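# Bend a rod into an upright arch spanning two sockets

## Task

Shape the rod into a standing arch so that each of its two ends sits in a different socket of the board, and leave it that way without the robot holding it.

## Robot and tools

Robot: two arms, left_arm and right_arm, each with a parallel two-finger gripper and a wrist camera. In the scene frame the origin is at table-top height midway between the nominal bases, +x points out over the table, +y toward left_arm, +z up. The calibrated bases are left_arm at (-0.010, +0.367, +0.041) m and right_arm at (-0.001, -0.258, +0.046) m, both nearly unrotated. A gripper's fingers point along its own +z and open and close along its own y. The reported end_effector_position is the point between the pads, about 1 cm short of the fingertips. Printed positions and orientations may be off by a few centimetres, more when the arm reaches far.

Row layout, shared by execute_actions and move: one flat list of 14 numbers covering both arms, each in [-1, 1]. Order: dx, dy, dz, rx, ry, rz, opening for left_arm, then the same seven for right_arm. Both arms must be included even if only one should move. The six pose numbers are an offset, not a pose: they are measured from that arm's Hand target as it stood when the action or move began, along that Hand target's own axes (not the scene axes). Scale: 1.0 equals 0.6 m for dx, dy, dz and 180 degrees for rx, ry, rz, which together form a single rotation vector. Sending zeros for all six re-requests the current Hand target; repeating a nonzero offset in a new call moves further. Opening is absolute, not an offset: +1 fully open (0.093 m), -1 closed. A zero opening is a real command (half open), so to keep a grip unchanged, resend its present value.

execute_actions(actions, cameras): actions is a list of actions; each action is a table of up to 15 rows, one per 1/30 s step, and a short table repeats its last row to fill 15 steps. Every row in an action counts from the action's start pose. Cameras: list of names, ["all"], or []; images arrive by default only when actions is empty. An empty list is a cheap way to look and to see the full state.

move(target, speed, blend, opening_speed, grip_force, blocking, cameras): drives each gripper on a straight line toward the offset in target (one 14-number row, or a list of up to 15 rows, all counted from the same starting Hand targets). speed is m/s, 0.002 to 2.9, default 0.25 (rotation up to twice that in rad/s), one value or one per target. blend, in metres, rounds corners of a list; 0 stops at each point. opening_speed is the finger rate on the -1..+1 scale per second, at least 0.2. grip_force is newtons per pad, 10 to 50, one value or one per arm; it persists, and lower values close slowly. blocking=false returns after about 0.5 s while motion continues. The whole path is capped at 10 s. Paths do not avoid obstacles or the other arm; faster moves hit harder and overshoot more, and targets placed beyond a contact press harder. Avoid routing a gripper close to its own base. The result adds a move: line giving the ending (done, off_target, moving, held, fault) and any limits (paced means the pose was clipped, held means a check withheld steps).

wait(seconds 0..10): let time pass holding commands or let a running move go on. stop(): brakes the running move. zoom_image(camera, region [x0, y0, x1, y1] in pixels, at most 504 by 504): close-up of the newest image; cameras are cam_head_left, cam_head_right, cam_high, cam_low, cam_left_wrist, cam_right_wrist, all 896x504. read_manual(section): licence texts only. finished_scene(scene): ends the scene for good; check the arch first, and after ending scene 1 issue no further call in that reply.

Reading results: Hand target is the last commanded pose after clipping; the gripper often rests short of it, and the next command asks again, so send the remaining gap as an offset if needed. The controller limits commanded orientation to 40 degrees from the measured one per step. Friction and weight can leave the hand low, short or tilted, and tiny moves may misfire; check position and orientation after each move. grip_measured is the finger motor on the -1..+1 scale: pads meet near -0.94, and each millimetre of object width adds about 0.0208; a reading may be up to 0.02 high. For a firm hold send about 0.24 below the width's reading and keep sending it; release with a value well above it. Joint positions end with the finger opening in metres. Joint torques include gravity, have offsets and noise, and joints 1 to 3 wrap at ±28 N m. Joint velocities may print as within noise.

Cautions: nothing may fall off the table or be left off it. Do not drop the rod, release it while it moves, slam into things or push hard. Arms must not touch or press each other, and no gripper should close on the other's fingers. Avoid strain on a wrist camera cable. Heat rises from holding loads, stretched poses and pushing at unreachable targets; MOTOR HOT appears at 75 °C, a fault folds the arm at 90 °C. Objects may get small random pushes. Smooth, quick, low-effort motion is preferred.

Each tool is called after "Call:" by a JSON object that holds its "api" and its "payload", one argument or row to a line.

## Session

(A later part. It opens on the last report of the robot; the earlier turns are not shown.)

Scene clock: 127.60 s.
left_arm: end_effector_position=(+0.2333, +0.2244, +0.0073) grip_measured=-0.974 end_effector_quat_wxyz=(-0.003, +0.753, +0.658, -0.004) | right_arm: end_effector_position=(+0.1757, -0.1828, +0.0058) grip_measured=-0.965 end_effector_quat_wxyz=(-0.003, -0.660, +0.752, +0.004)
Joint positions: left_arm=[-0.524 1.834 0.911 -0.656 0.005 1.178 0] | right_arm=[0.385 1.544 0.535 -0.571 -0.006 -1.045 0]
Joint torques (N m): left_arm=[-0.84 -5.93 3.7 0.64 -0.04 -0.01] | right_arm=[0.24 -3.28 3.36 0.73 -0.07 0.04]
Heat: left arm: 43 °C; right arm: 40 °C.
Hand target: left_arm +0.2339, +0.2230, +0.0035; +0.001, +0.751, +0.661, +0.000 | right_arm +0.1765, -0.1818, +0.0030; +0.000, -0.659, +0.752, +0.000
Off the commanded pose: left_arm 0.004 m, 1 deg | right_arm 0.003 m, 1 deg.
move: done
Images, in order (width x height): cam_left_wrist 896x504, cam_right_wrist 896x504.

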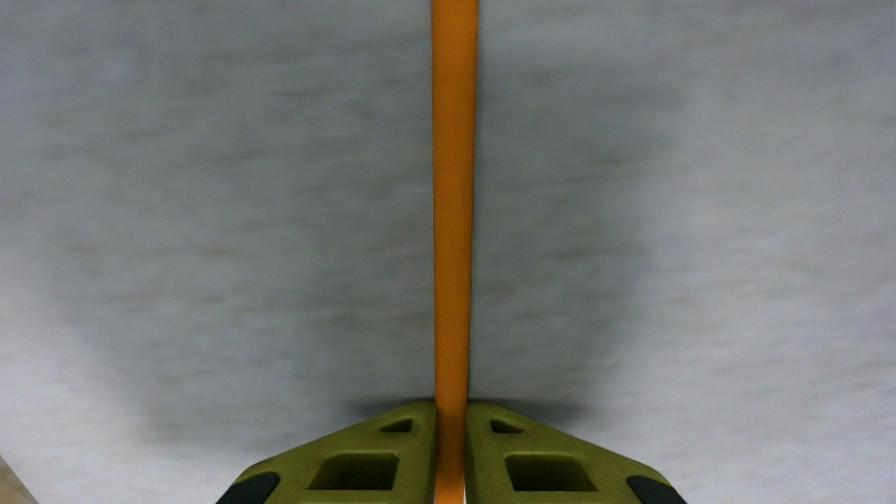

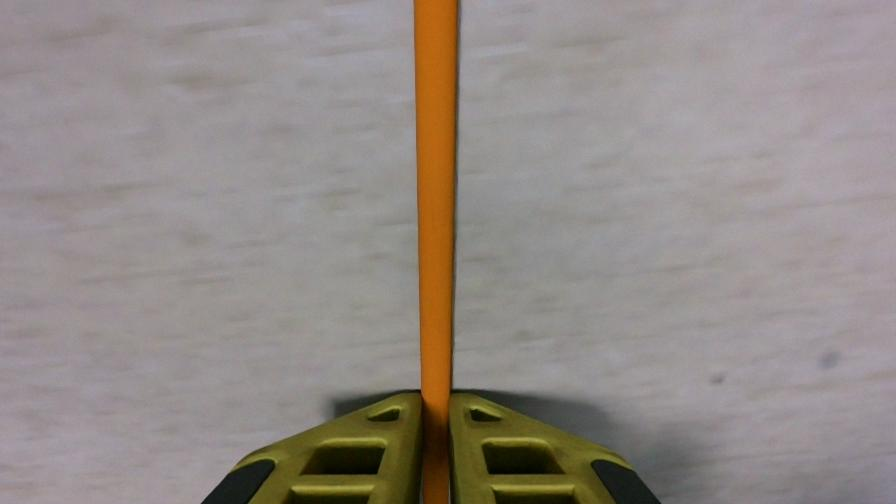

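Call:
{"api": "move", "payload": {
  "target": [
    [0,0,-0.1,0,0,0,-1,0,0,-0.1,0,0,0,-1],
    [0.0183,0.25,-0.336,0,0,-0.0414,-1,-0.0203,-0.346,-0.337,0,0,-0.0414,-1]
  ],
  "blend": 0.03,
  "speed": 0.12,
  "cameras": ["all"]
}}

Scene clock: 146.10 s.
left_arm: end_effector_position=(+0.3796, +0.2149, +0.1989) grip_measured=-0.976 end_effector_quat_wxyz=(+0.014, +0.704, +0.710, +0.007) | right_arm: end_effector_position=(+0.3814, -0.1948, +0.1998) grip_measured=-0.972 end_effector_quat_wxyz=(+0.003, +0.705, -0.709, -0.001)
Joint positions: left_arm=[-0.371 2.168 2.204 -1.576 -0.002 1.189 0] | right_arm=[0.153 2.049 2.001 -1.529 0.002 -1.4 0]
Joint torques (N m): left_arm=[0.17 -9.24 8.03 0.35 0.02 0.22] | right_arm=[-1.13 -7.84 7.73 0.27 -0.15 -0.17]
Heat: left arm: 43 °C; right arm: 40 °C.
Hand target: left_arm +0.3839, +0.2150, +0.2052; +0.001, +0.706, +0.708, +0.000 | right_arm +0.3838, -0.1972, +0.2053; +0.000, +0.706, -0.708, +0.000
Off the commanded pose: left_arm 0.008 m, 2 deg | right_arm 0.006 m, 0 deg.
joint sent to its limit (left arm) — joint 4 (wrist pitch), lower limit. The joint targets are off in orientation, not in position.
move: done; blend cut to 0.0299 m at target 1

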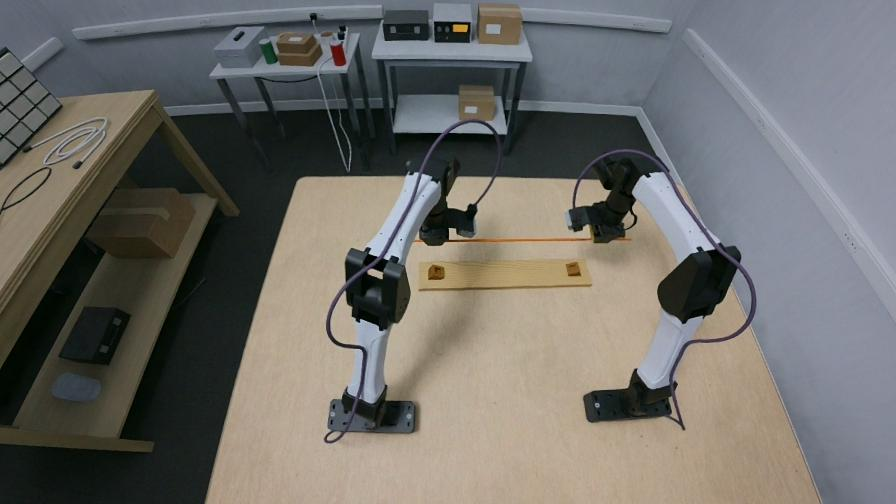

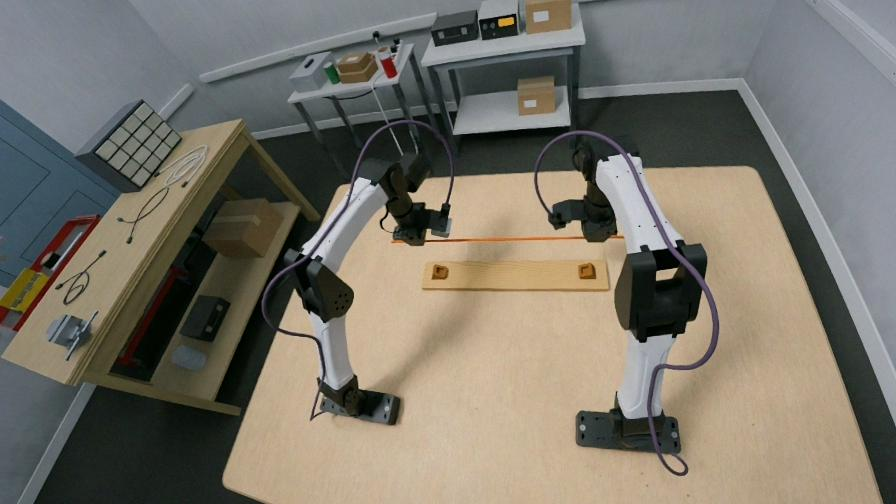

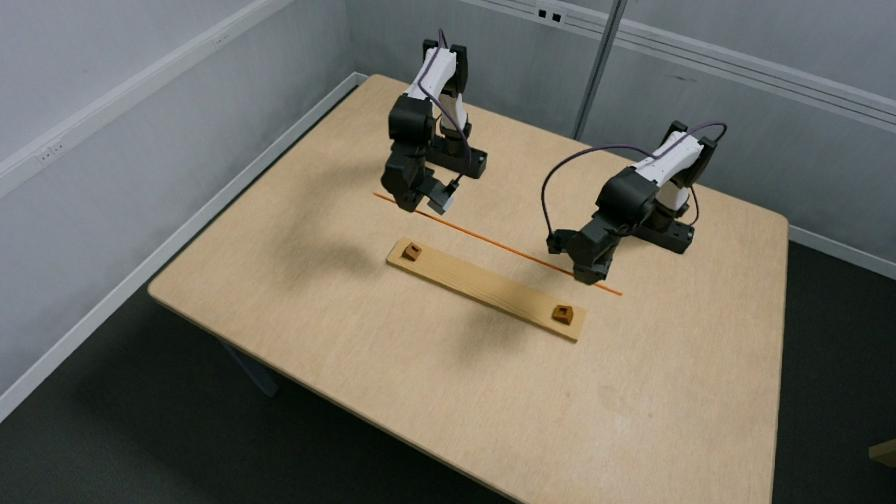

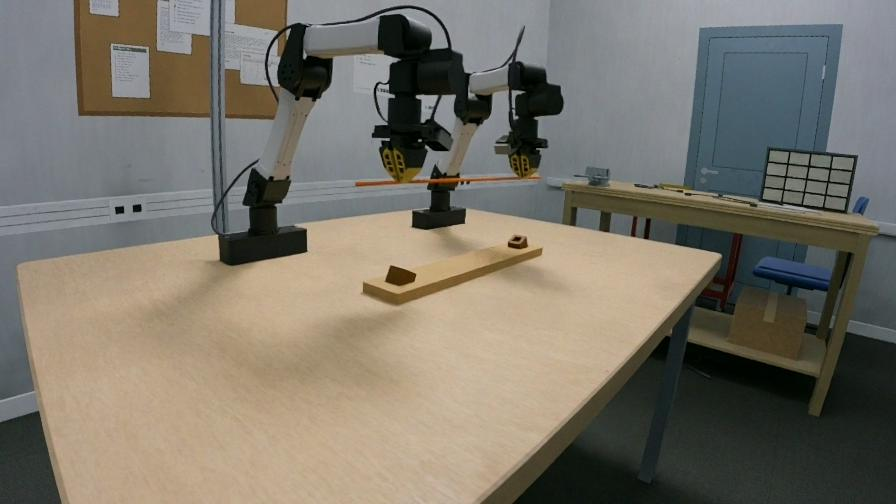

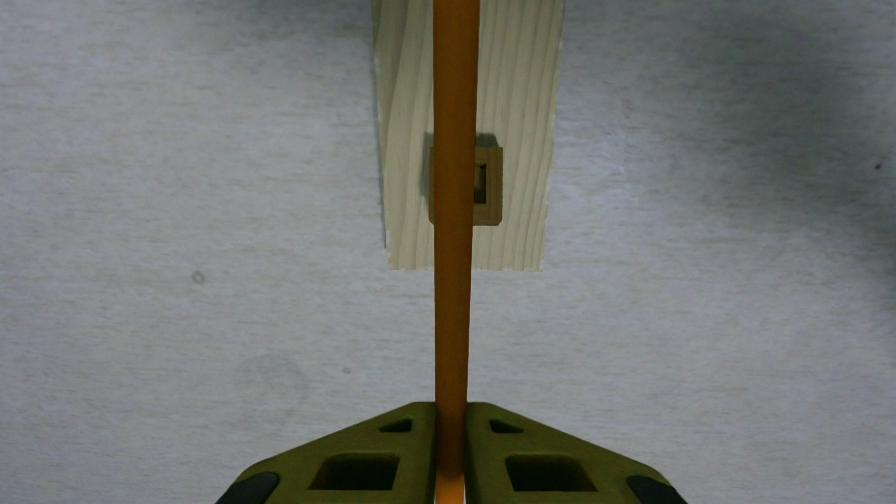

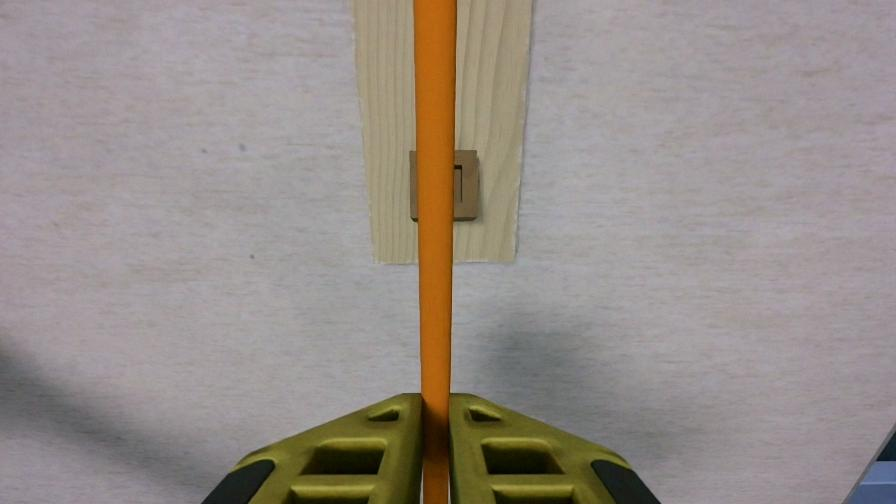

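Call:
{"api": "move", "payload": {
  "target": [
    [-0.004,-0.0015,0.025,0,-0.172,0,-1,-0.009,-0.004,0.025,0,-0.172,0,-1],
    [-0.073,-0.0015,0.05,0,-0.344,0,-1,-0.079,-0.004,0.042,0,-0.344,0,-1]
  ],
  "blend": 0.01,
  "speed": 0.1,
  "cameras": ["all"]
}}

Call:
{"api": "zoom_image", "payload": {
  "camera": "cam_low",
  "region": [320, 80, 600, 310]
}}

Call:
{"api": "zoom_image", "payload": {
  "camera": "cam_high",
  "region": [360, 140, 640, 350]
}}

Scene clock: 165.13 s.
left_arm: end_effector_position=(+0.3850, +0.1851, +0.1491) grip_measured=-0.976 end_effector_quat_wxyz=(+0.325, +0.608, +0.636, -0.347) | right_arm: end_effector_position=(+0.3853, -0.1632, +0.1731) grip_measured=-0.972 end_effector_quat_wxyz=(-0.333, +0.618, -0.627, -0.339)
Joint positions: left_arm=[-0.101 2.071 1.546 -0.906 0.984 1.349 0] | right_arm=[-0.13 2.107 1.675 -1.318 -0.979 -1.77 0]
Joint torques (N m): left_arm=[-1.7 -12.48 4.85 0.92 1.23 -0.01] | right_arm=[0.62 -8.06 4.07 0.2 -1.58 -0.2]
Heat: left arm: 46 °C; right arm: 41 °C.
Hand target: left_arm +0.3832, +0.1712, +0.1754; +0.365, +0.605, +0.607, -0.363 | right_arm +0.3864, -0.1498, +0.1802; -0.365, +0.606, -0.607, -0.364
Off the commanded pose: left_arm 0.030 m, 6 deg | right_arm 0.015 m, 5 deg.
move: off_target (left_arm, right_arm)

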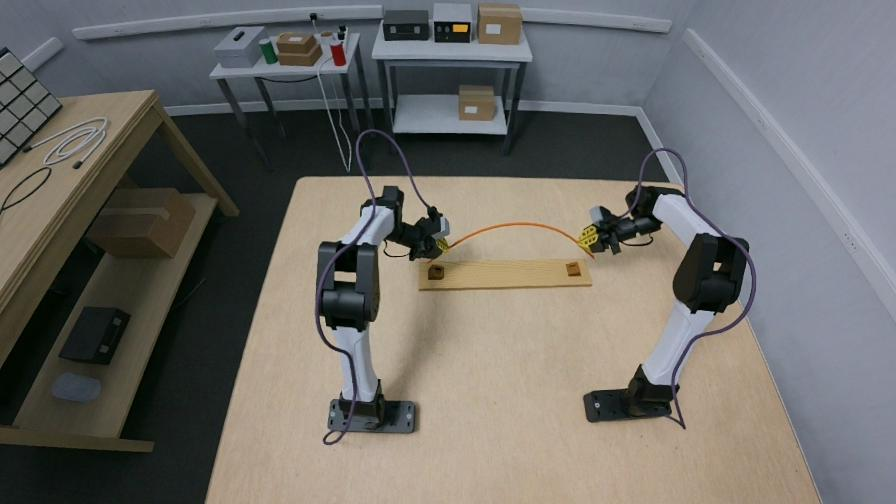

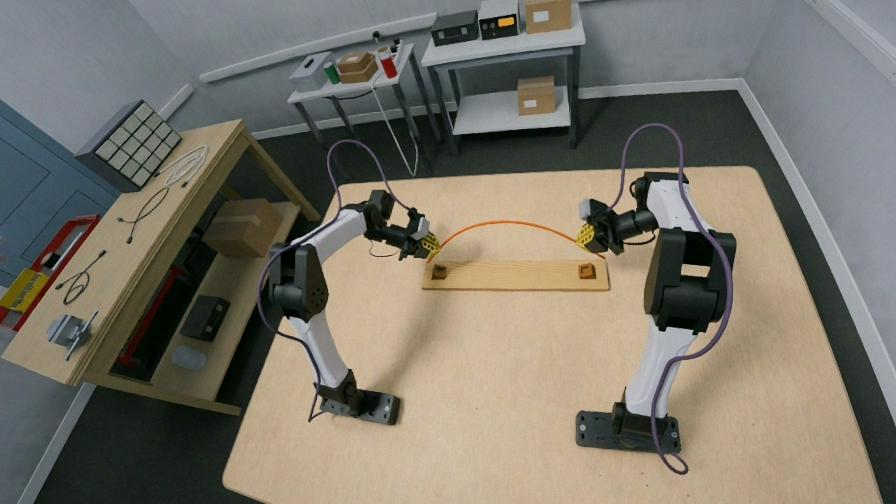

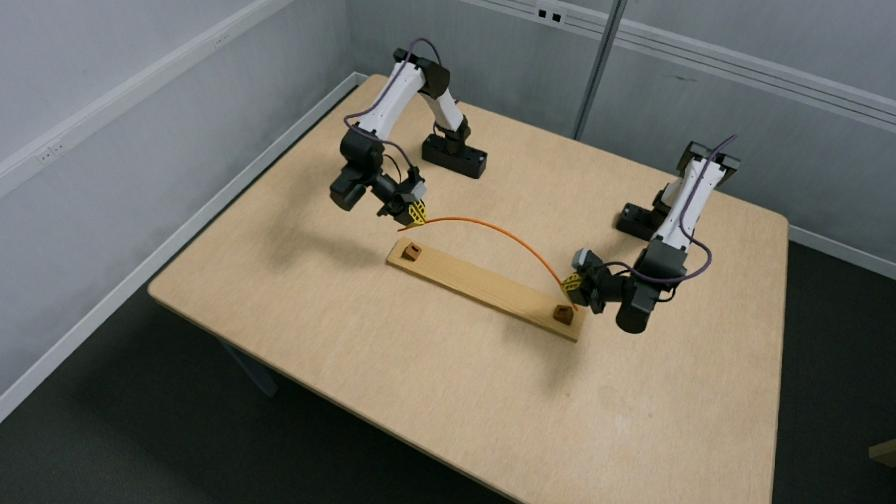

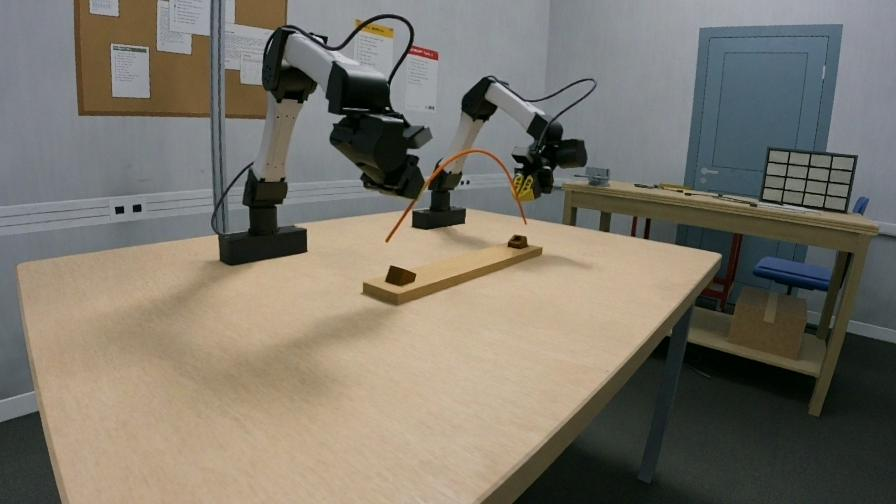

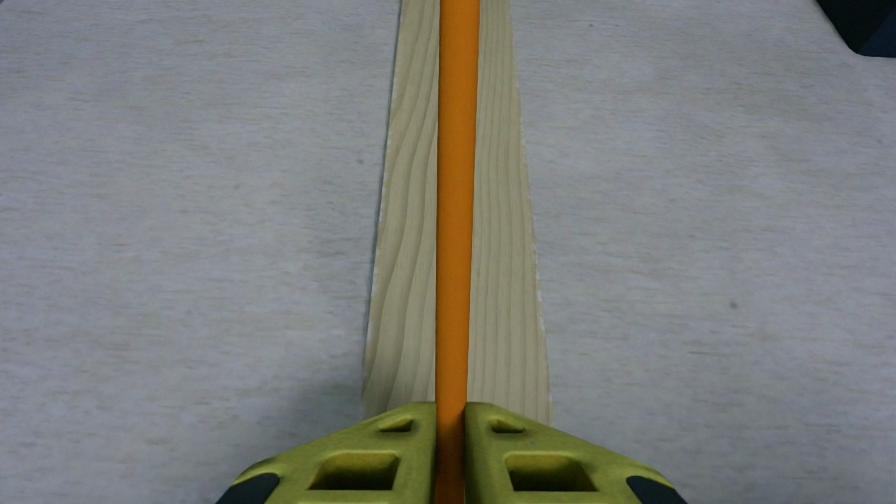

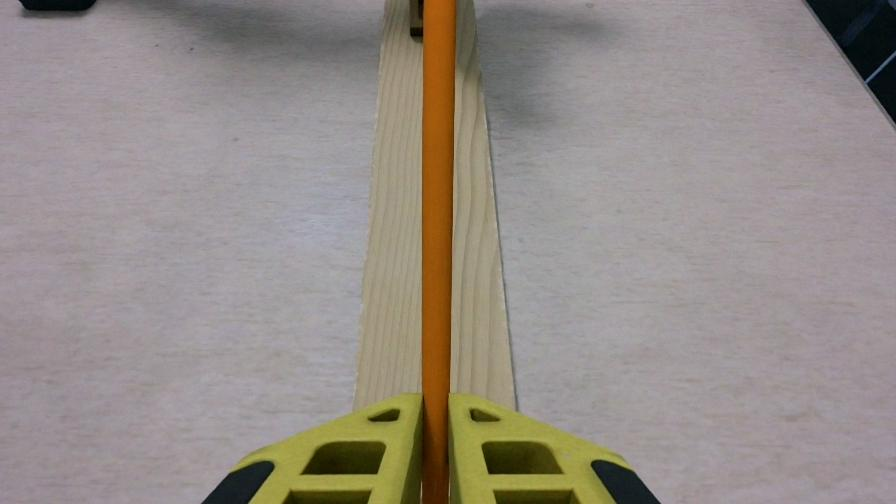

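Scaled by 1.800 from the camera's 896x504 image, which has a finer 1280x720 frame.

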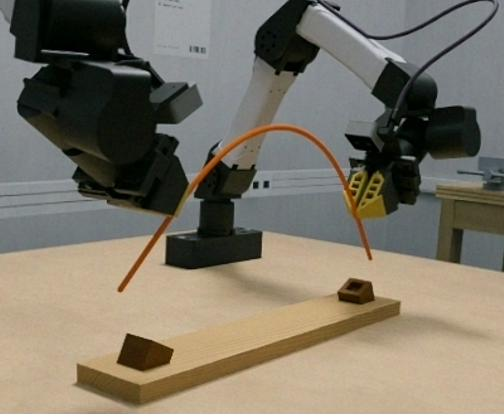

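Scaled by 1.800 from the camera's 896x504 image, which has a finer 1280x720 frame.

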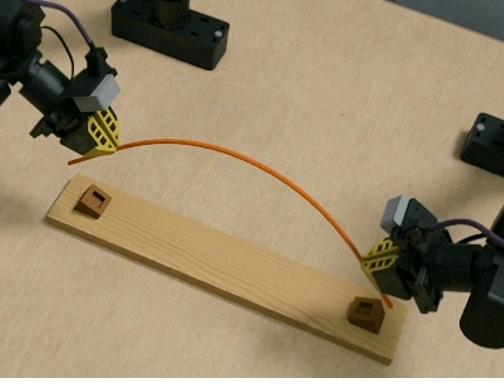

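Call:
{"api": "move", "payload": {
  "target": [-0.022,-0.008,0.041,0,-0.022,0,-1,0.005,0.005,0.055,0,-0.022,0,-1],
  "speed": 0.08,
  "cameras": ["cam_low","cam_high","cam_head_left","cam_head_right"]
}}

Call:
{"api": "zoom_image", "payload": {
  "camera": "cam_low",
  "region": [340, 130, 580, 310]
}}

Call:
{"api": "zoom_image", "payload": {
  "camera": "cam_high",
  "region": [360, 160, 620, 350]
}}

Call:
{"api": "zoom_image", "payload": {
  "camera": "cam_head_left",
  "region": [400, 200, 620, 310]
}}

Call:
{"api": "zoom_image", "payload": {
  "camera": "cam_head_right",
  "region": [400, 200, 640, 310]
}}

Scene clock: 177.07 s.
left_arm: end_effector_position=(+0.3860, +0.1667, +0.1438) grip_measured=-0.976 end_effector_quat_wxyz=(+0.348, +0.583, +0.638, -0.364) | right_arm: end_effector_position=(+0.3878, -0.1489, +0.1521) grip_measured=-0.972 end_effector_quat_wxyz=(-0.365, +0.598, -0.620, -0.353)
Joint positions: left_arm=[-0.134 2.049 1.442 -0.693 1.035 1.19 0] | right_arm=[-0.111 2.107 1.547 -1.127 -1.062 -1.702 0]
Joint torques (N m): left_arm=[-4.11 -13.04 5 1.26 1.22 0.02] | right_arm=[3.75 -8.66 3.96 0.34 -1.57 0]
Motor temperatures (°C): left_arm=[30 51 42 32 29 29 31] | right_arm=[28 42 40 35 32 31 30]
Heat: left arm: 51 °C; right arm: 42 °C.
Hand target: left_arm +0.3784, +0.1433, +0.1753; +0.385, +0.593, +0.594, -0.384 | right_arm +0.3834, -0.1220, +0.1621; -0.385, +0.593, -0.594, -0.384
Off the commanded pose: left_arm 0.040 m, 7 deg | right_arm 0.029 m, 5 deg.
move: off_target (left_arm, right_arm)
Images, in order (width x height): cam_head_left 896x504, cam_head_right 896x504, cam_high 896x504, cam_low 896x504.

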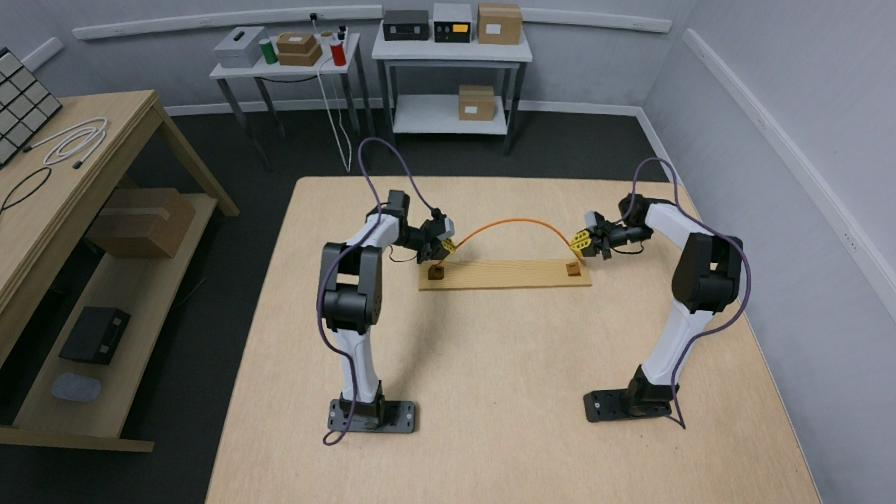

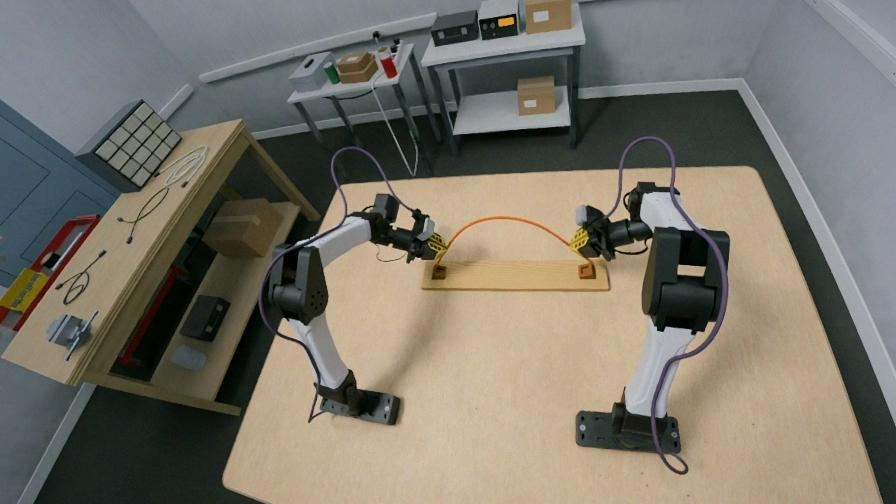

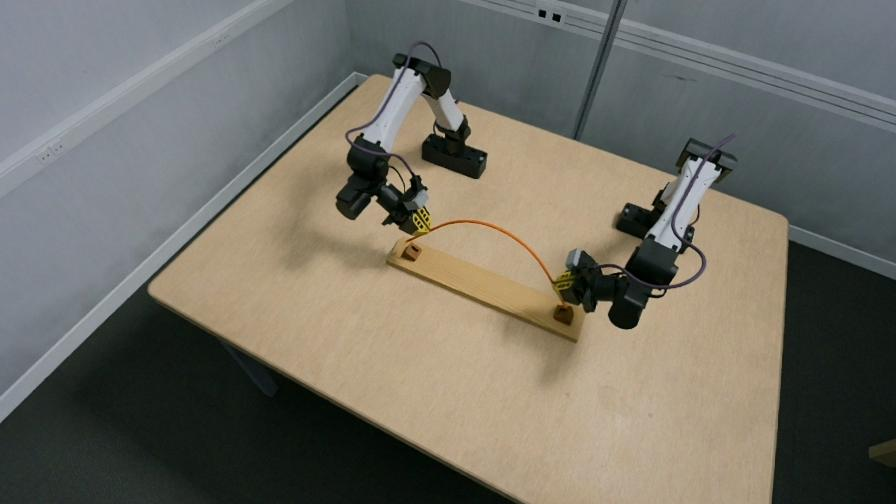

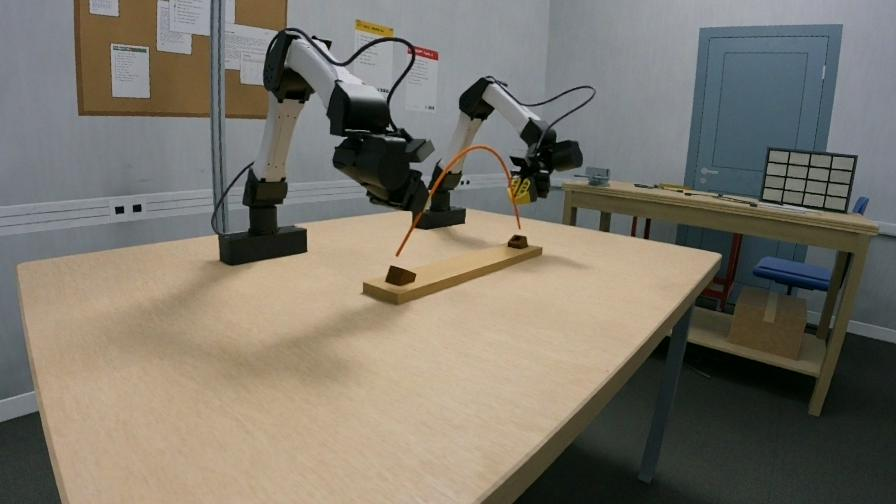

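Scaled by 2.100 from the camera's 896x504 image, which has a finer 1280x720 frame.

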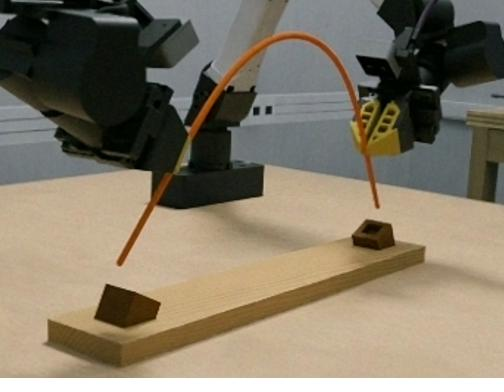

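Scaled by 1.938 from the camera's 896x504 image, which has a finer 1280x720 frame.

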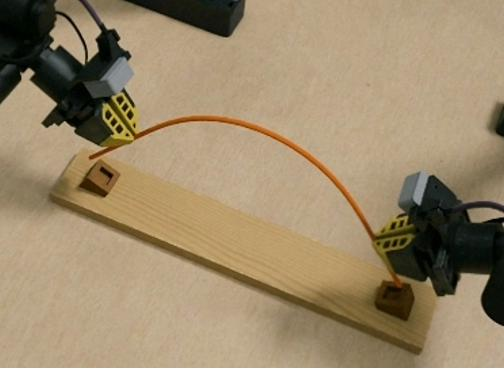

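Scaled by 2.291 from the camera's 896x504 image, which has a finer 1280x720 frame.

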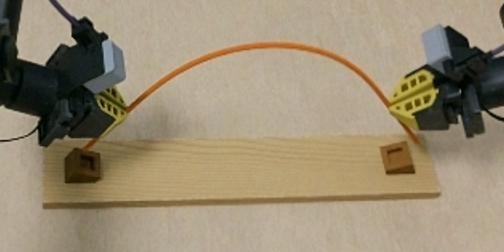

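Scaled by 2.100 from the camera's 896x504 image, which has a finer 1280x720 frame.

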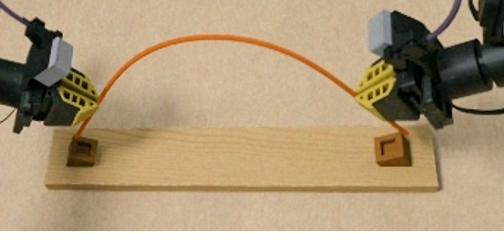

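Call:
{"api": "move", "payload": {
  "target": [-0.002,-0.002,0.004,0,0,0,-1,-0.012,0.003,0.022,0,0,0,-1],
  "speed": 0.08,
  "cameras": ["all"]
}}

Call:
{"api": "zoom_image", "payload": {
  "camera": "cam_high",
  "region": [360, 160, 620, 350]
}}

Call:
{"api": "zoom_image", "payload": {
  "camera": "cam_head_left",
  "region": [400, 200, 620, 310]
}}

Call:
{"api": "zoom_image", "payload": {
  "camera": "cam_head_right",
  "region": [400, 200, 640, 310]
}}

Scene clock: 199.87 s.
left_arm: end_effector_position=(+0.3868, +0.1666, +0.1450) grip_measured=-0.976 end_effector_quat_wxyz=(+0.351, +0.579, +0.640, -0.363) | right_arm: end_effector_position=(+0.3870, -0.1359, +0.1415) grip_measured=-0.972 end_effector_quat_wxyz=(-0.357, +0.589, -0.628, -0.362)
Joint positions: left_arm=[-0.134 2.04 1.431 -0.67 1.035 1.169 0] | right_arm=[-0.077 2.107 1.504 -1.04 -1.065 -1.616 0]
Joint torques (N m): left_arm=[-4.77 -12.83 4.98 1.27 1.2 0.02] | right_arm=[4.15 -10.97 4.01 0.47 -1.57 -0.05]
Motor temperatures (°C): left_arm=[31 56 42 32 30 29 31] | right_arm=[29 44 39 34 33 31 31]
Heat: left arm: 56 °C; right arm: 44 °C.
Hand target: left_arm +0.3773, +0.1406, +0.1754; +0.385, +0.593, +0.594, -0.384 | right_arm +0.3816, -0.1071, +0.1632; -0.385, +0.593, -0.594, -0.384
Off the commanded pose: left_arm 0.041 m, 7 deg | right_arm 0.037 m, 6 deg.
move: off_target (left_arm, right_arm)

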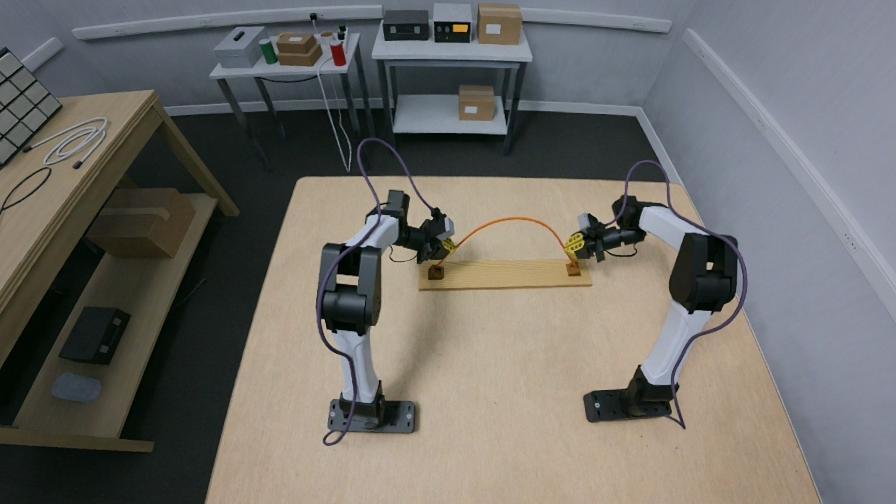

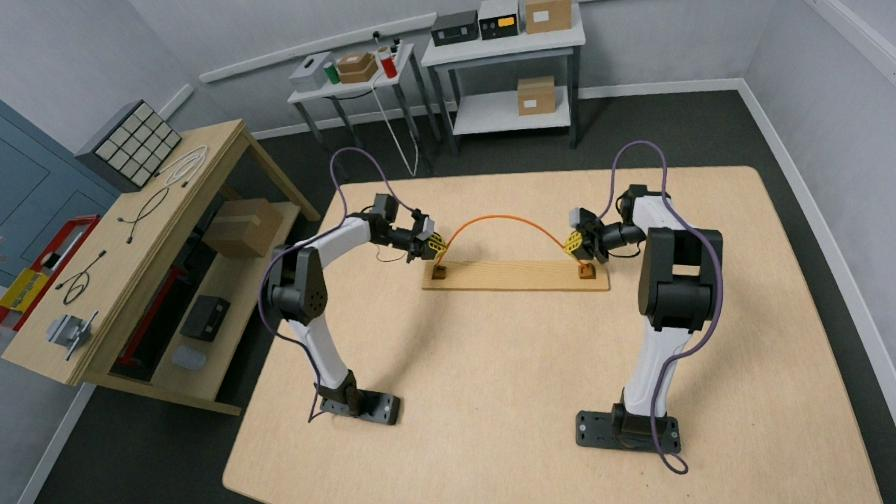

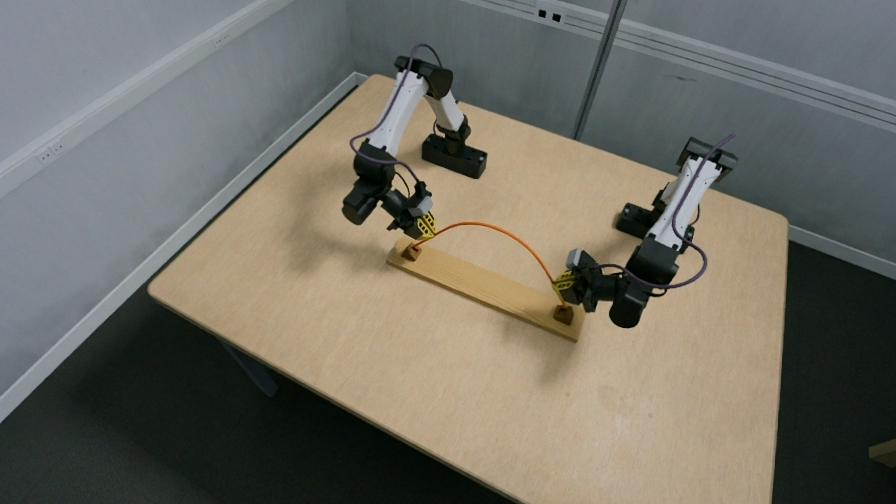

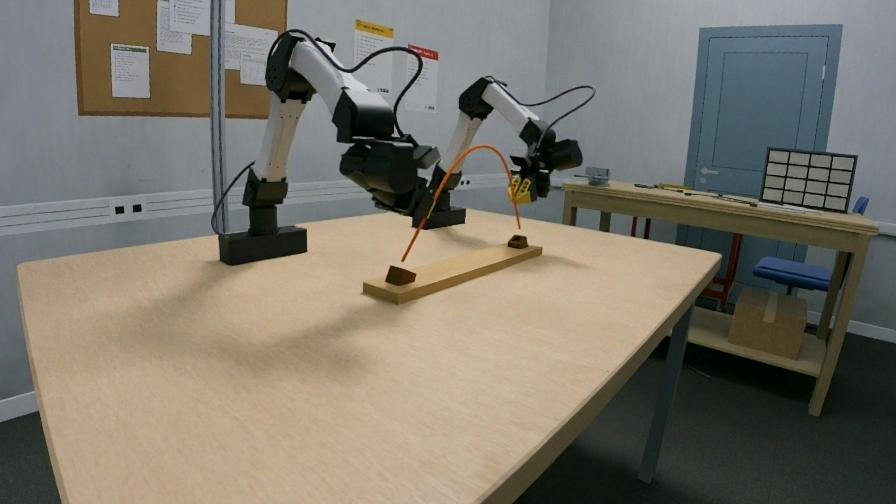

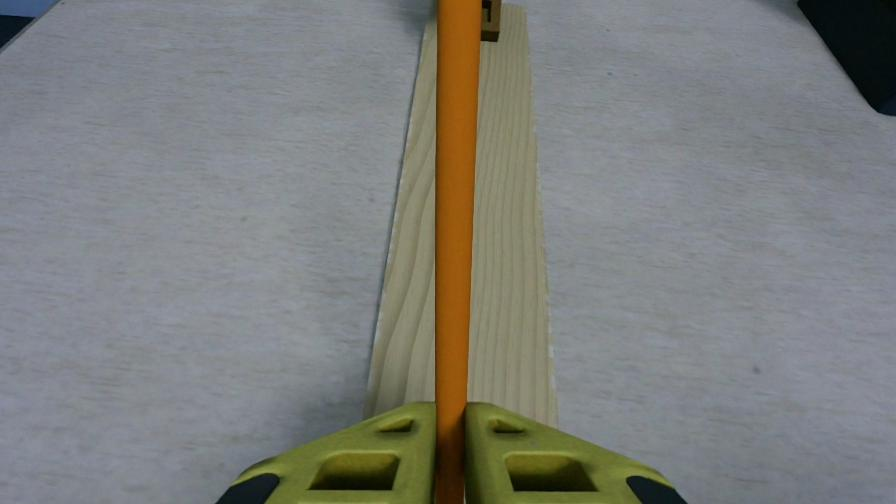

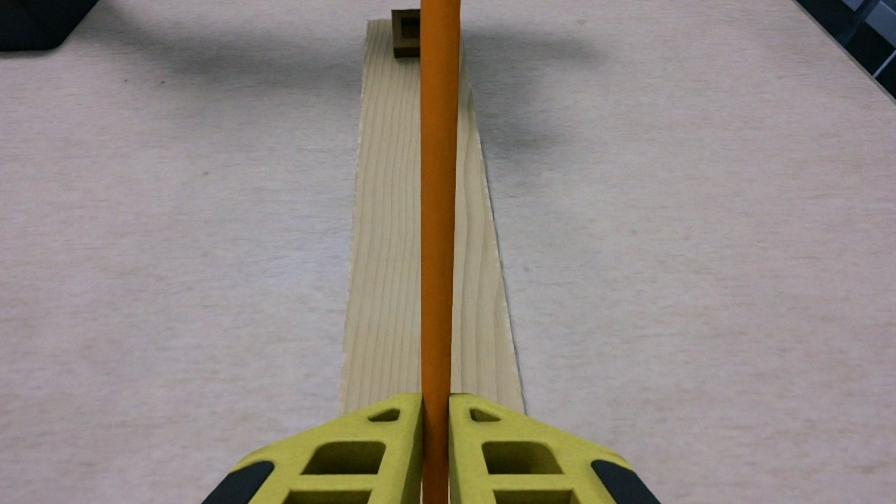

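Scaled by 1.938 from the camera's 896x504 image, which has a finer 1280x720 frame.

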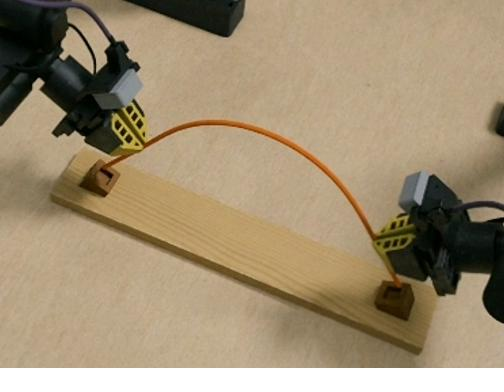

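Scaled by 2.291 from the camera's 896x504 image, which has a finer 1280x720 frame.

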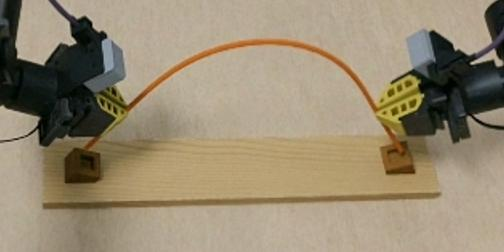

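Scaled by 2.100 from the camera's 896x504 image, which has a finer 1280x720 frame.

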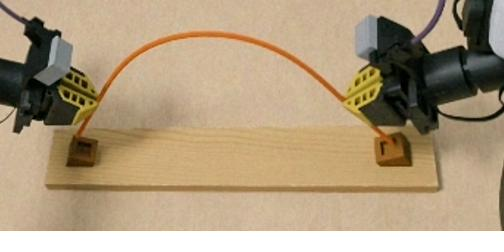

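Call:
{"api": "move", "payload": {
  "target": [0.053,-0.0033,0.024,0,0,0,-1,0.039,0,0.023,0,0,0,-1],
  "speed": 0.06,
  "cameras": ["cam_low","cam_high","cam_head_left","cam_head_right"]
}}

Call:
{"api": "zoom_image", "payload": {
  "camera": "cam_high",
  "region": [360, 160, 620, 350]
}}

Call:
{"api": "zoom_image", "payload": {
  "camera": "cam_head_left",
  "region": [400, 200, 620, 310]
}}

Call:
{"api": "zoom_image", "payload": {
  "camera": "cam_low",
  "region": [340, 130, 580, 310]
}}

Scene clock: 209.20 s.
left_arm: end_effector_position=(+0.3843, +0.1657, +0.1275) grip_measured=-0.976 end_effector_quat_wxyz=(+0.365, +0.584, +0.632, -0.355) | right_arm: end_effector_position=(+0.3890, -0.1340, +0.1264) grip_measured=-0.972 end_effector_quat_wxyz=(-0.368, +0.594, -0.624, -0.349)
Joint positions: left_arm=[-0.136 2.04 1.345 -0.54 1.036 1.161 0] | right_arm=[-0.072 2.107 1.44 -0.92 -1.065 -1.591 0]
Joint torques (N m): left_arm=[-4.71 -9.35 4.9 1.37 1.16 0] | right_arm=[4.4 -8.51 3.97 0.54 -1.57 -0.02]
Motor temperatures (°C): left_arm=[31 58 42 32 31 29 31] | right_arm=[30 46 39 34 34 31 31]
Heat: left arm: 58 °C; right arm: 46 °C.
Hand target: left_arm +0.3753, +0.1403, +0.1406; +0.385, +0.593, +0.594, -0.384 | right_arm +0.3816, -0.1039, +0.1362; -0.385, +0.593, -0.594, -0.384
Off the commanded pose: left_arm 0.030 m, 6 deg | right_arm 0.032 m, 6 deg.
move: off_target (left_arm, right_arm)
Images, in order (width x height): cam_head_left 896x504, cam_head_right 896x504, cam_high 896x504, cam_low 896x504.

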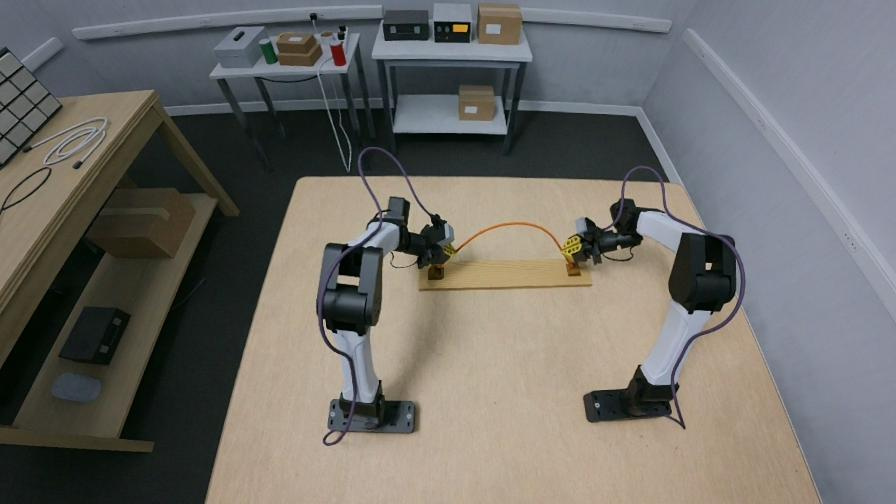

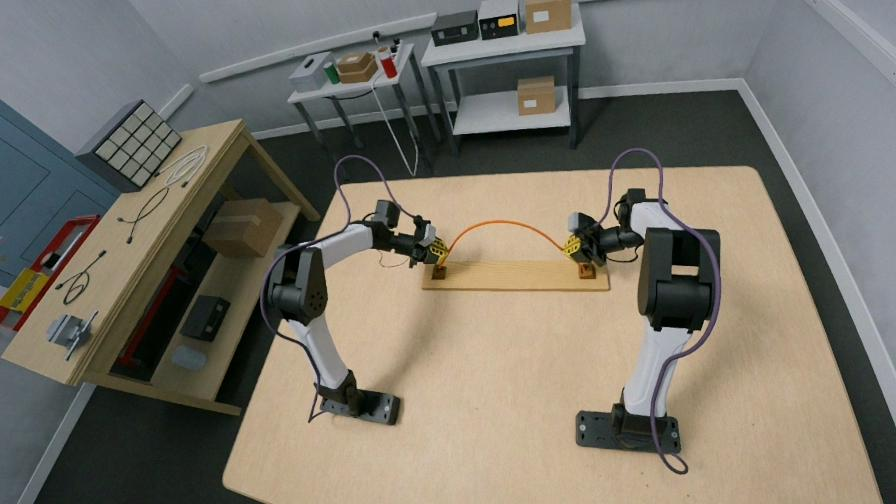

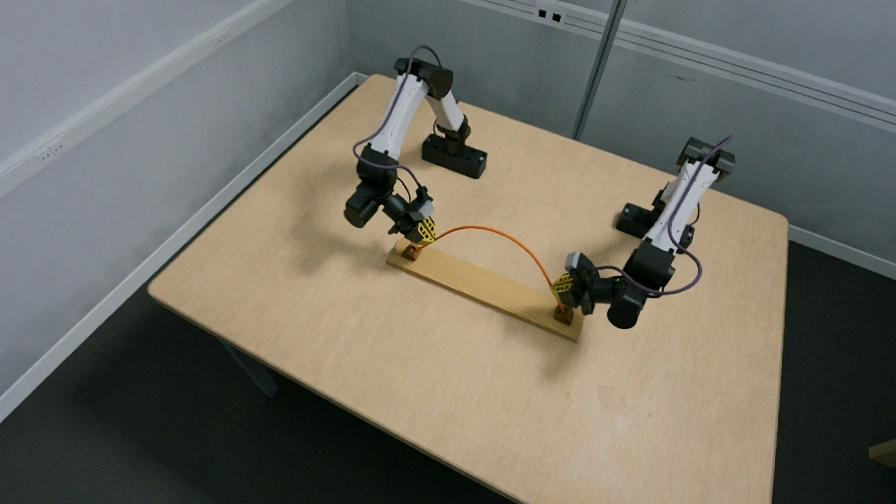

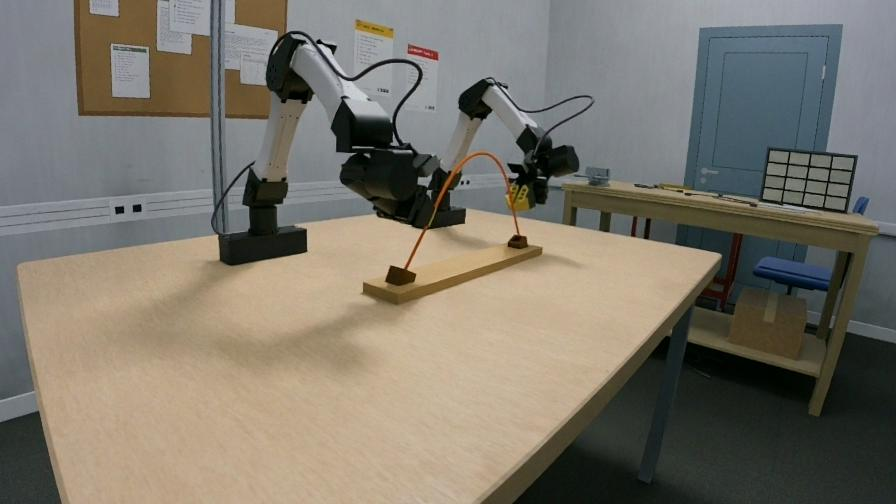

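Scaled by 1.938 from the camera's 896x504 image, which has a finer 1280x720 frame.

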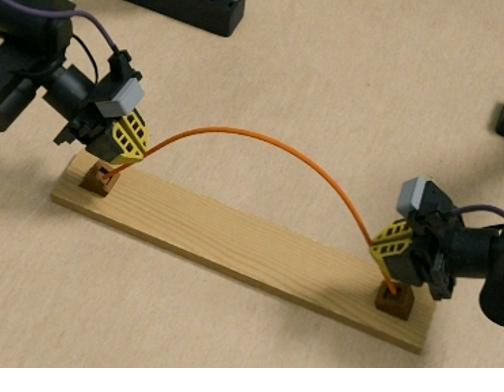

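Scaled by 2.291 from the camera's 896x504 image, which has a finer 1280x720 frame.

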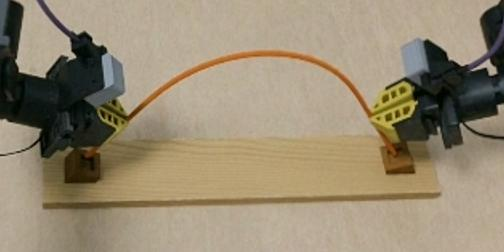

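Scaled by 2.100 from the camera's 896x504 image, which has a finer 1280x720 frame.

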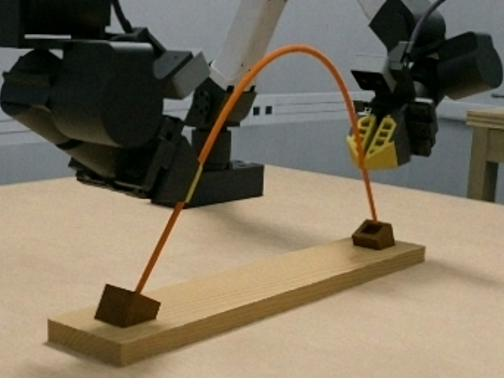

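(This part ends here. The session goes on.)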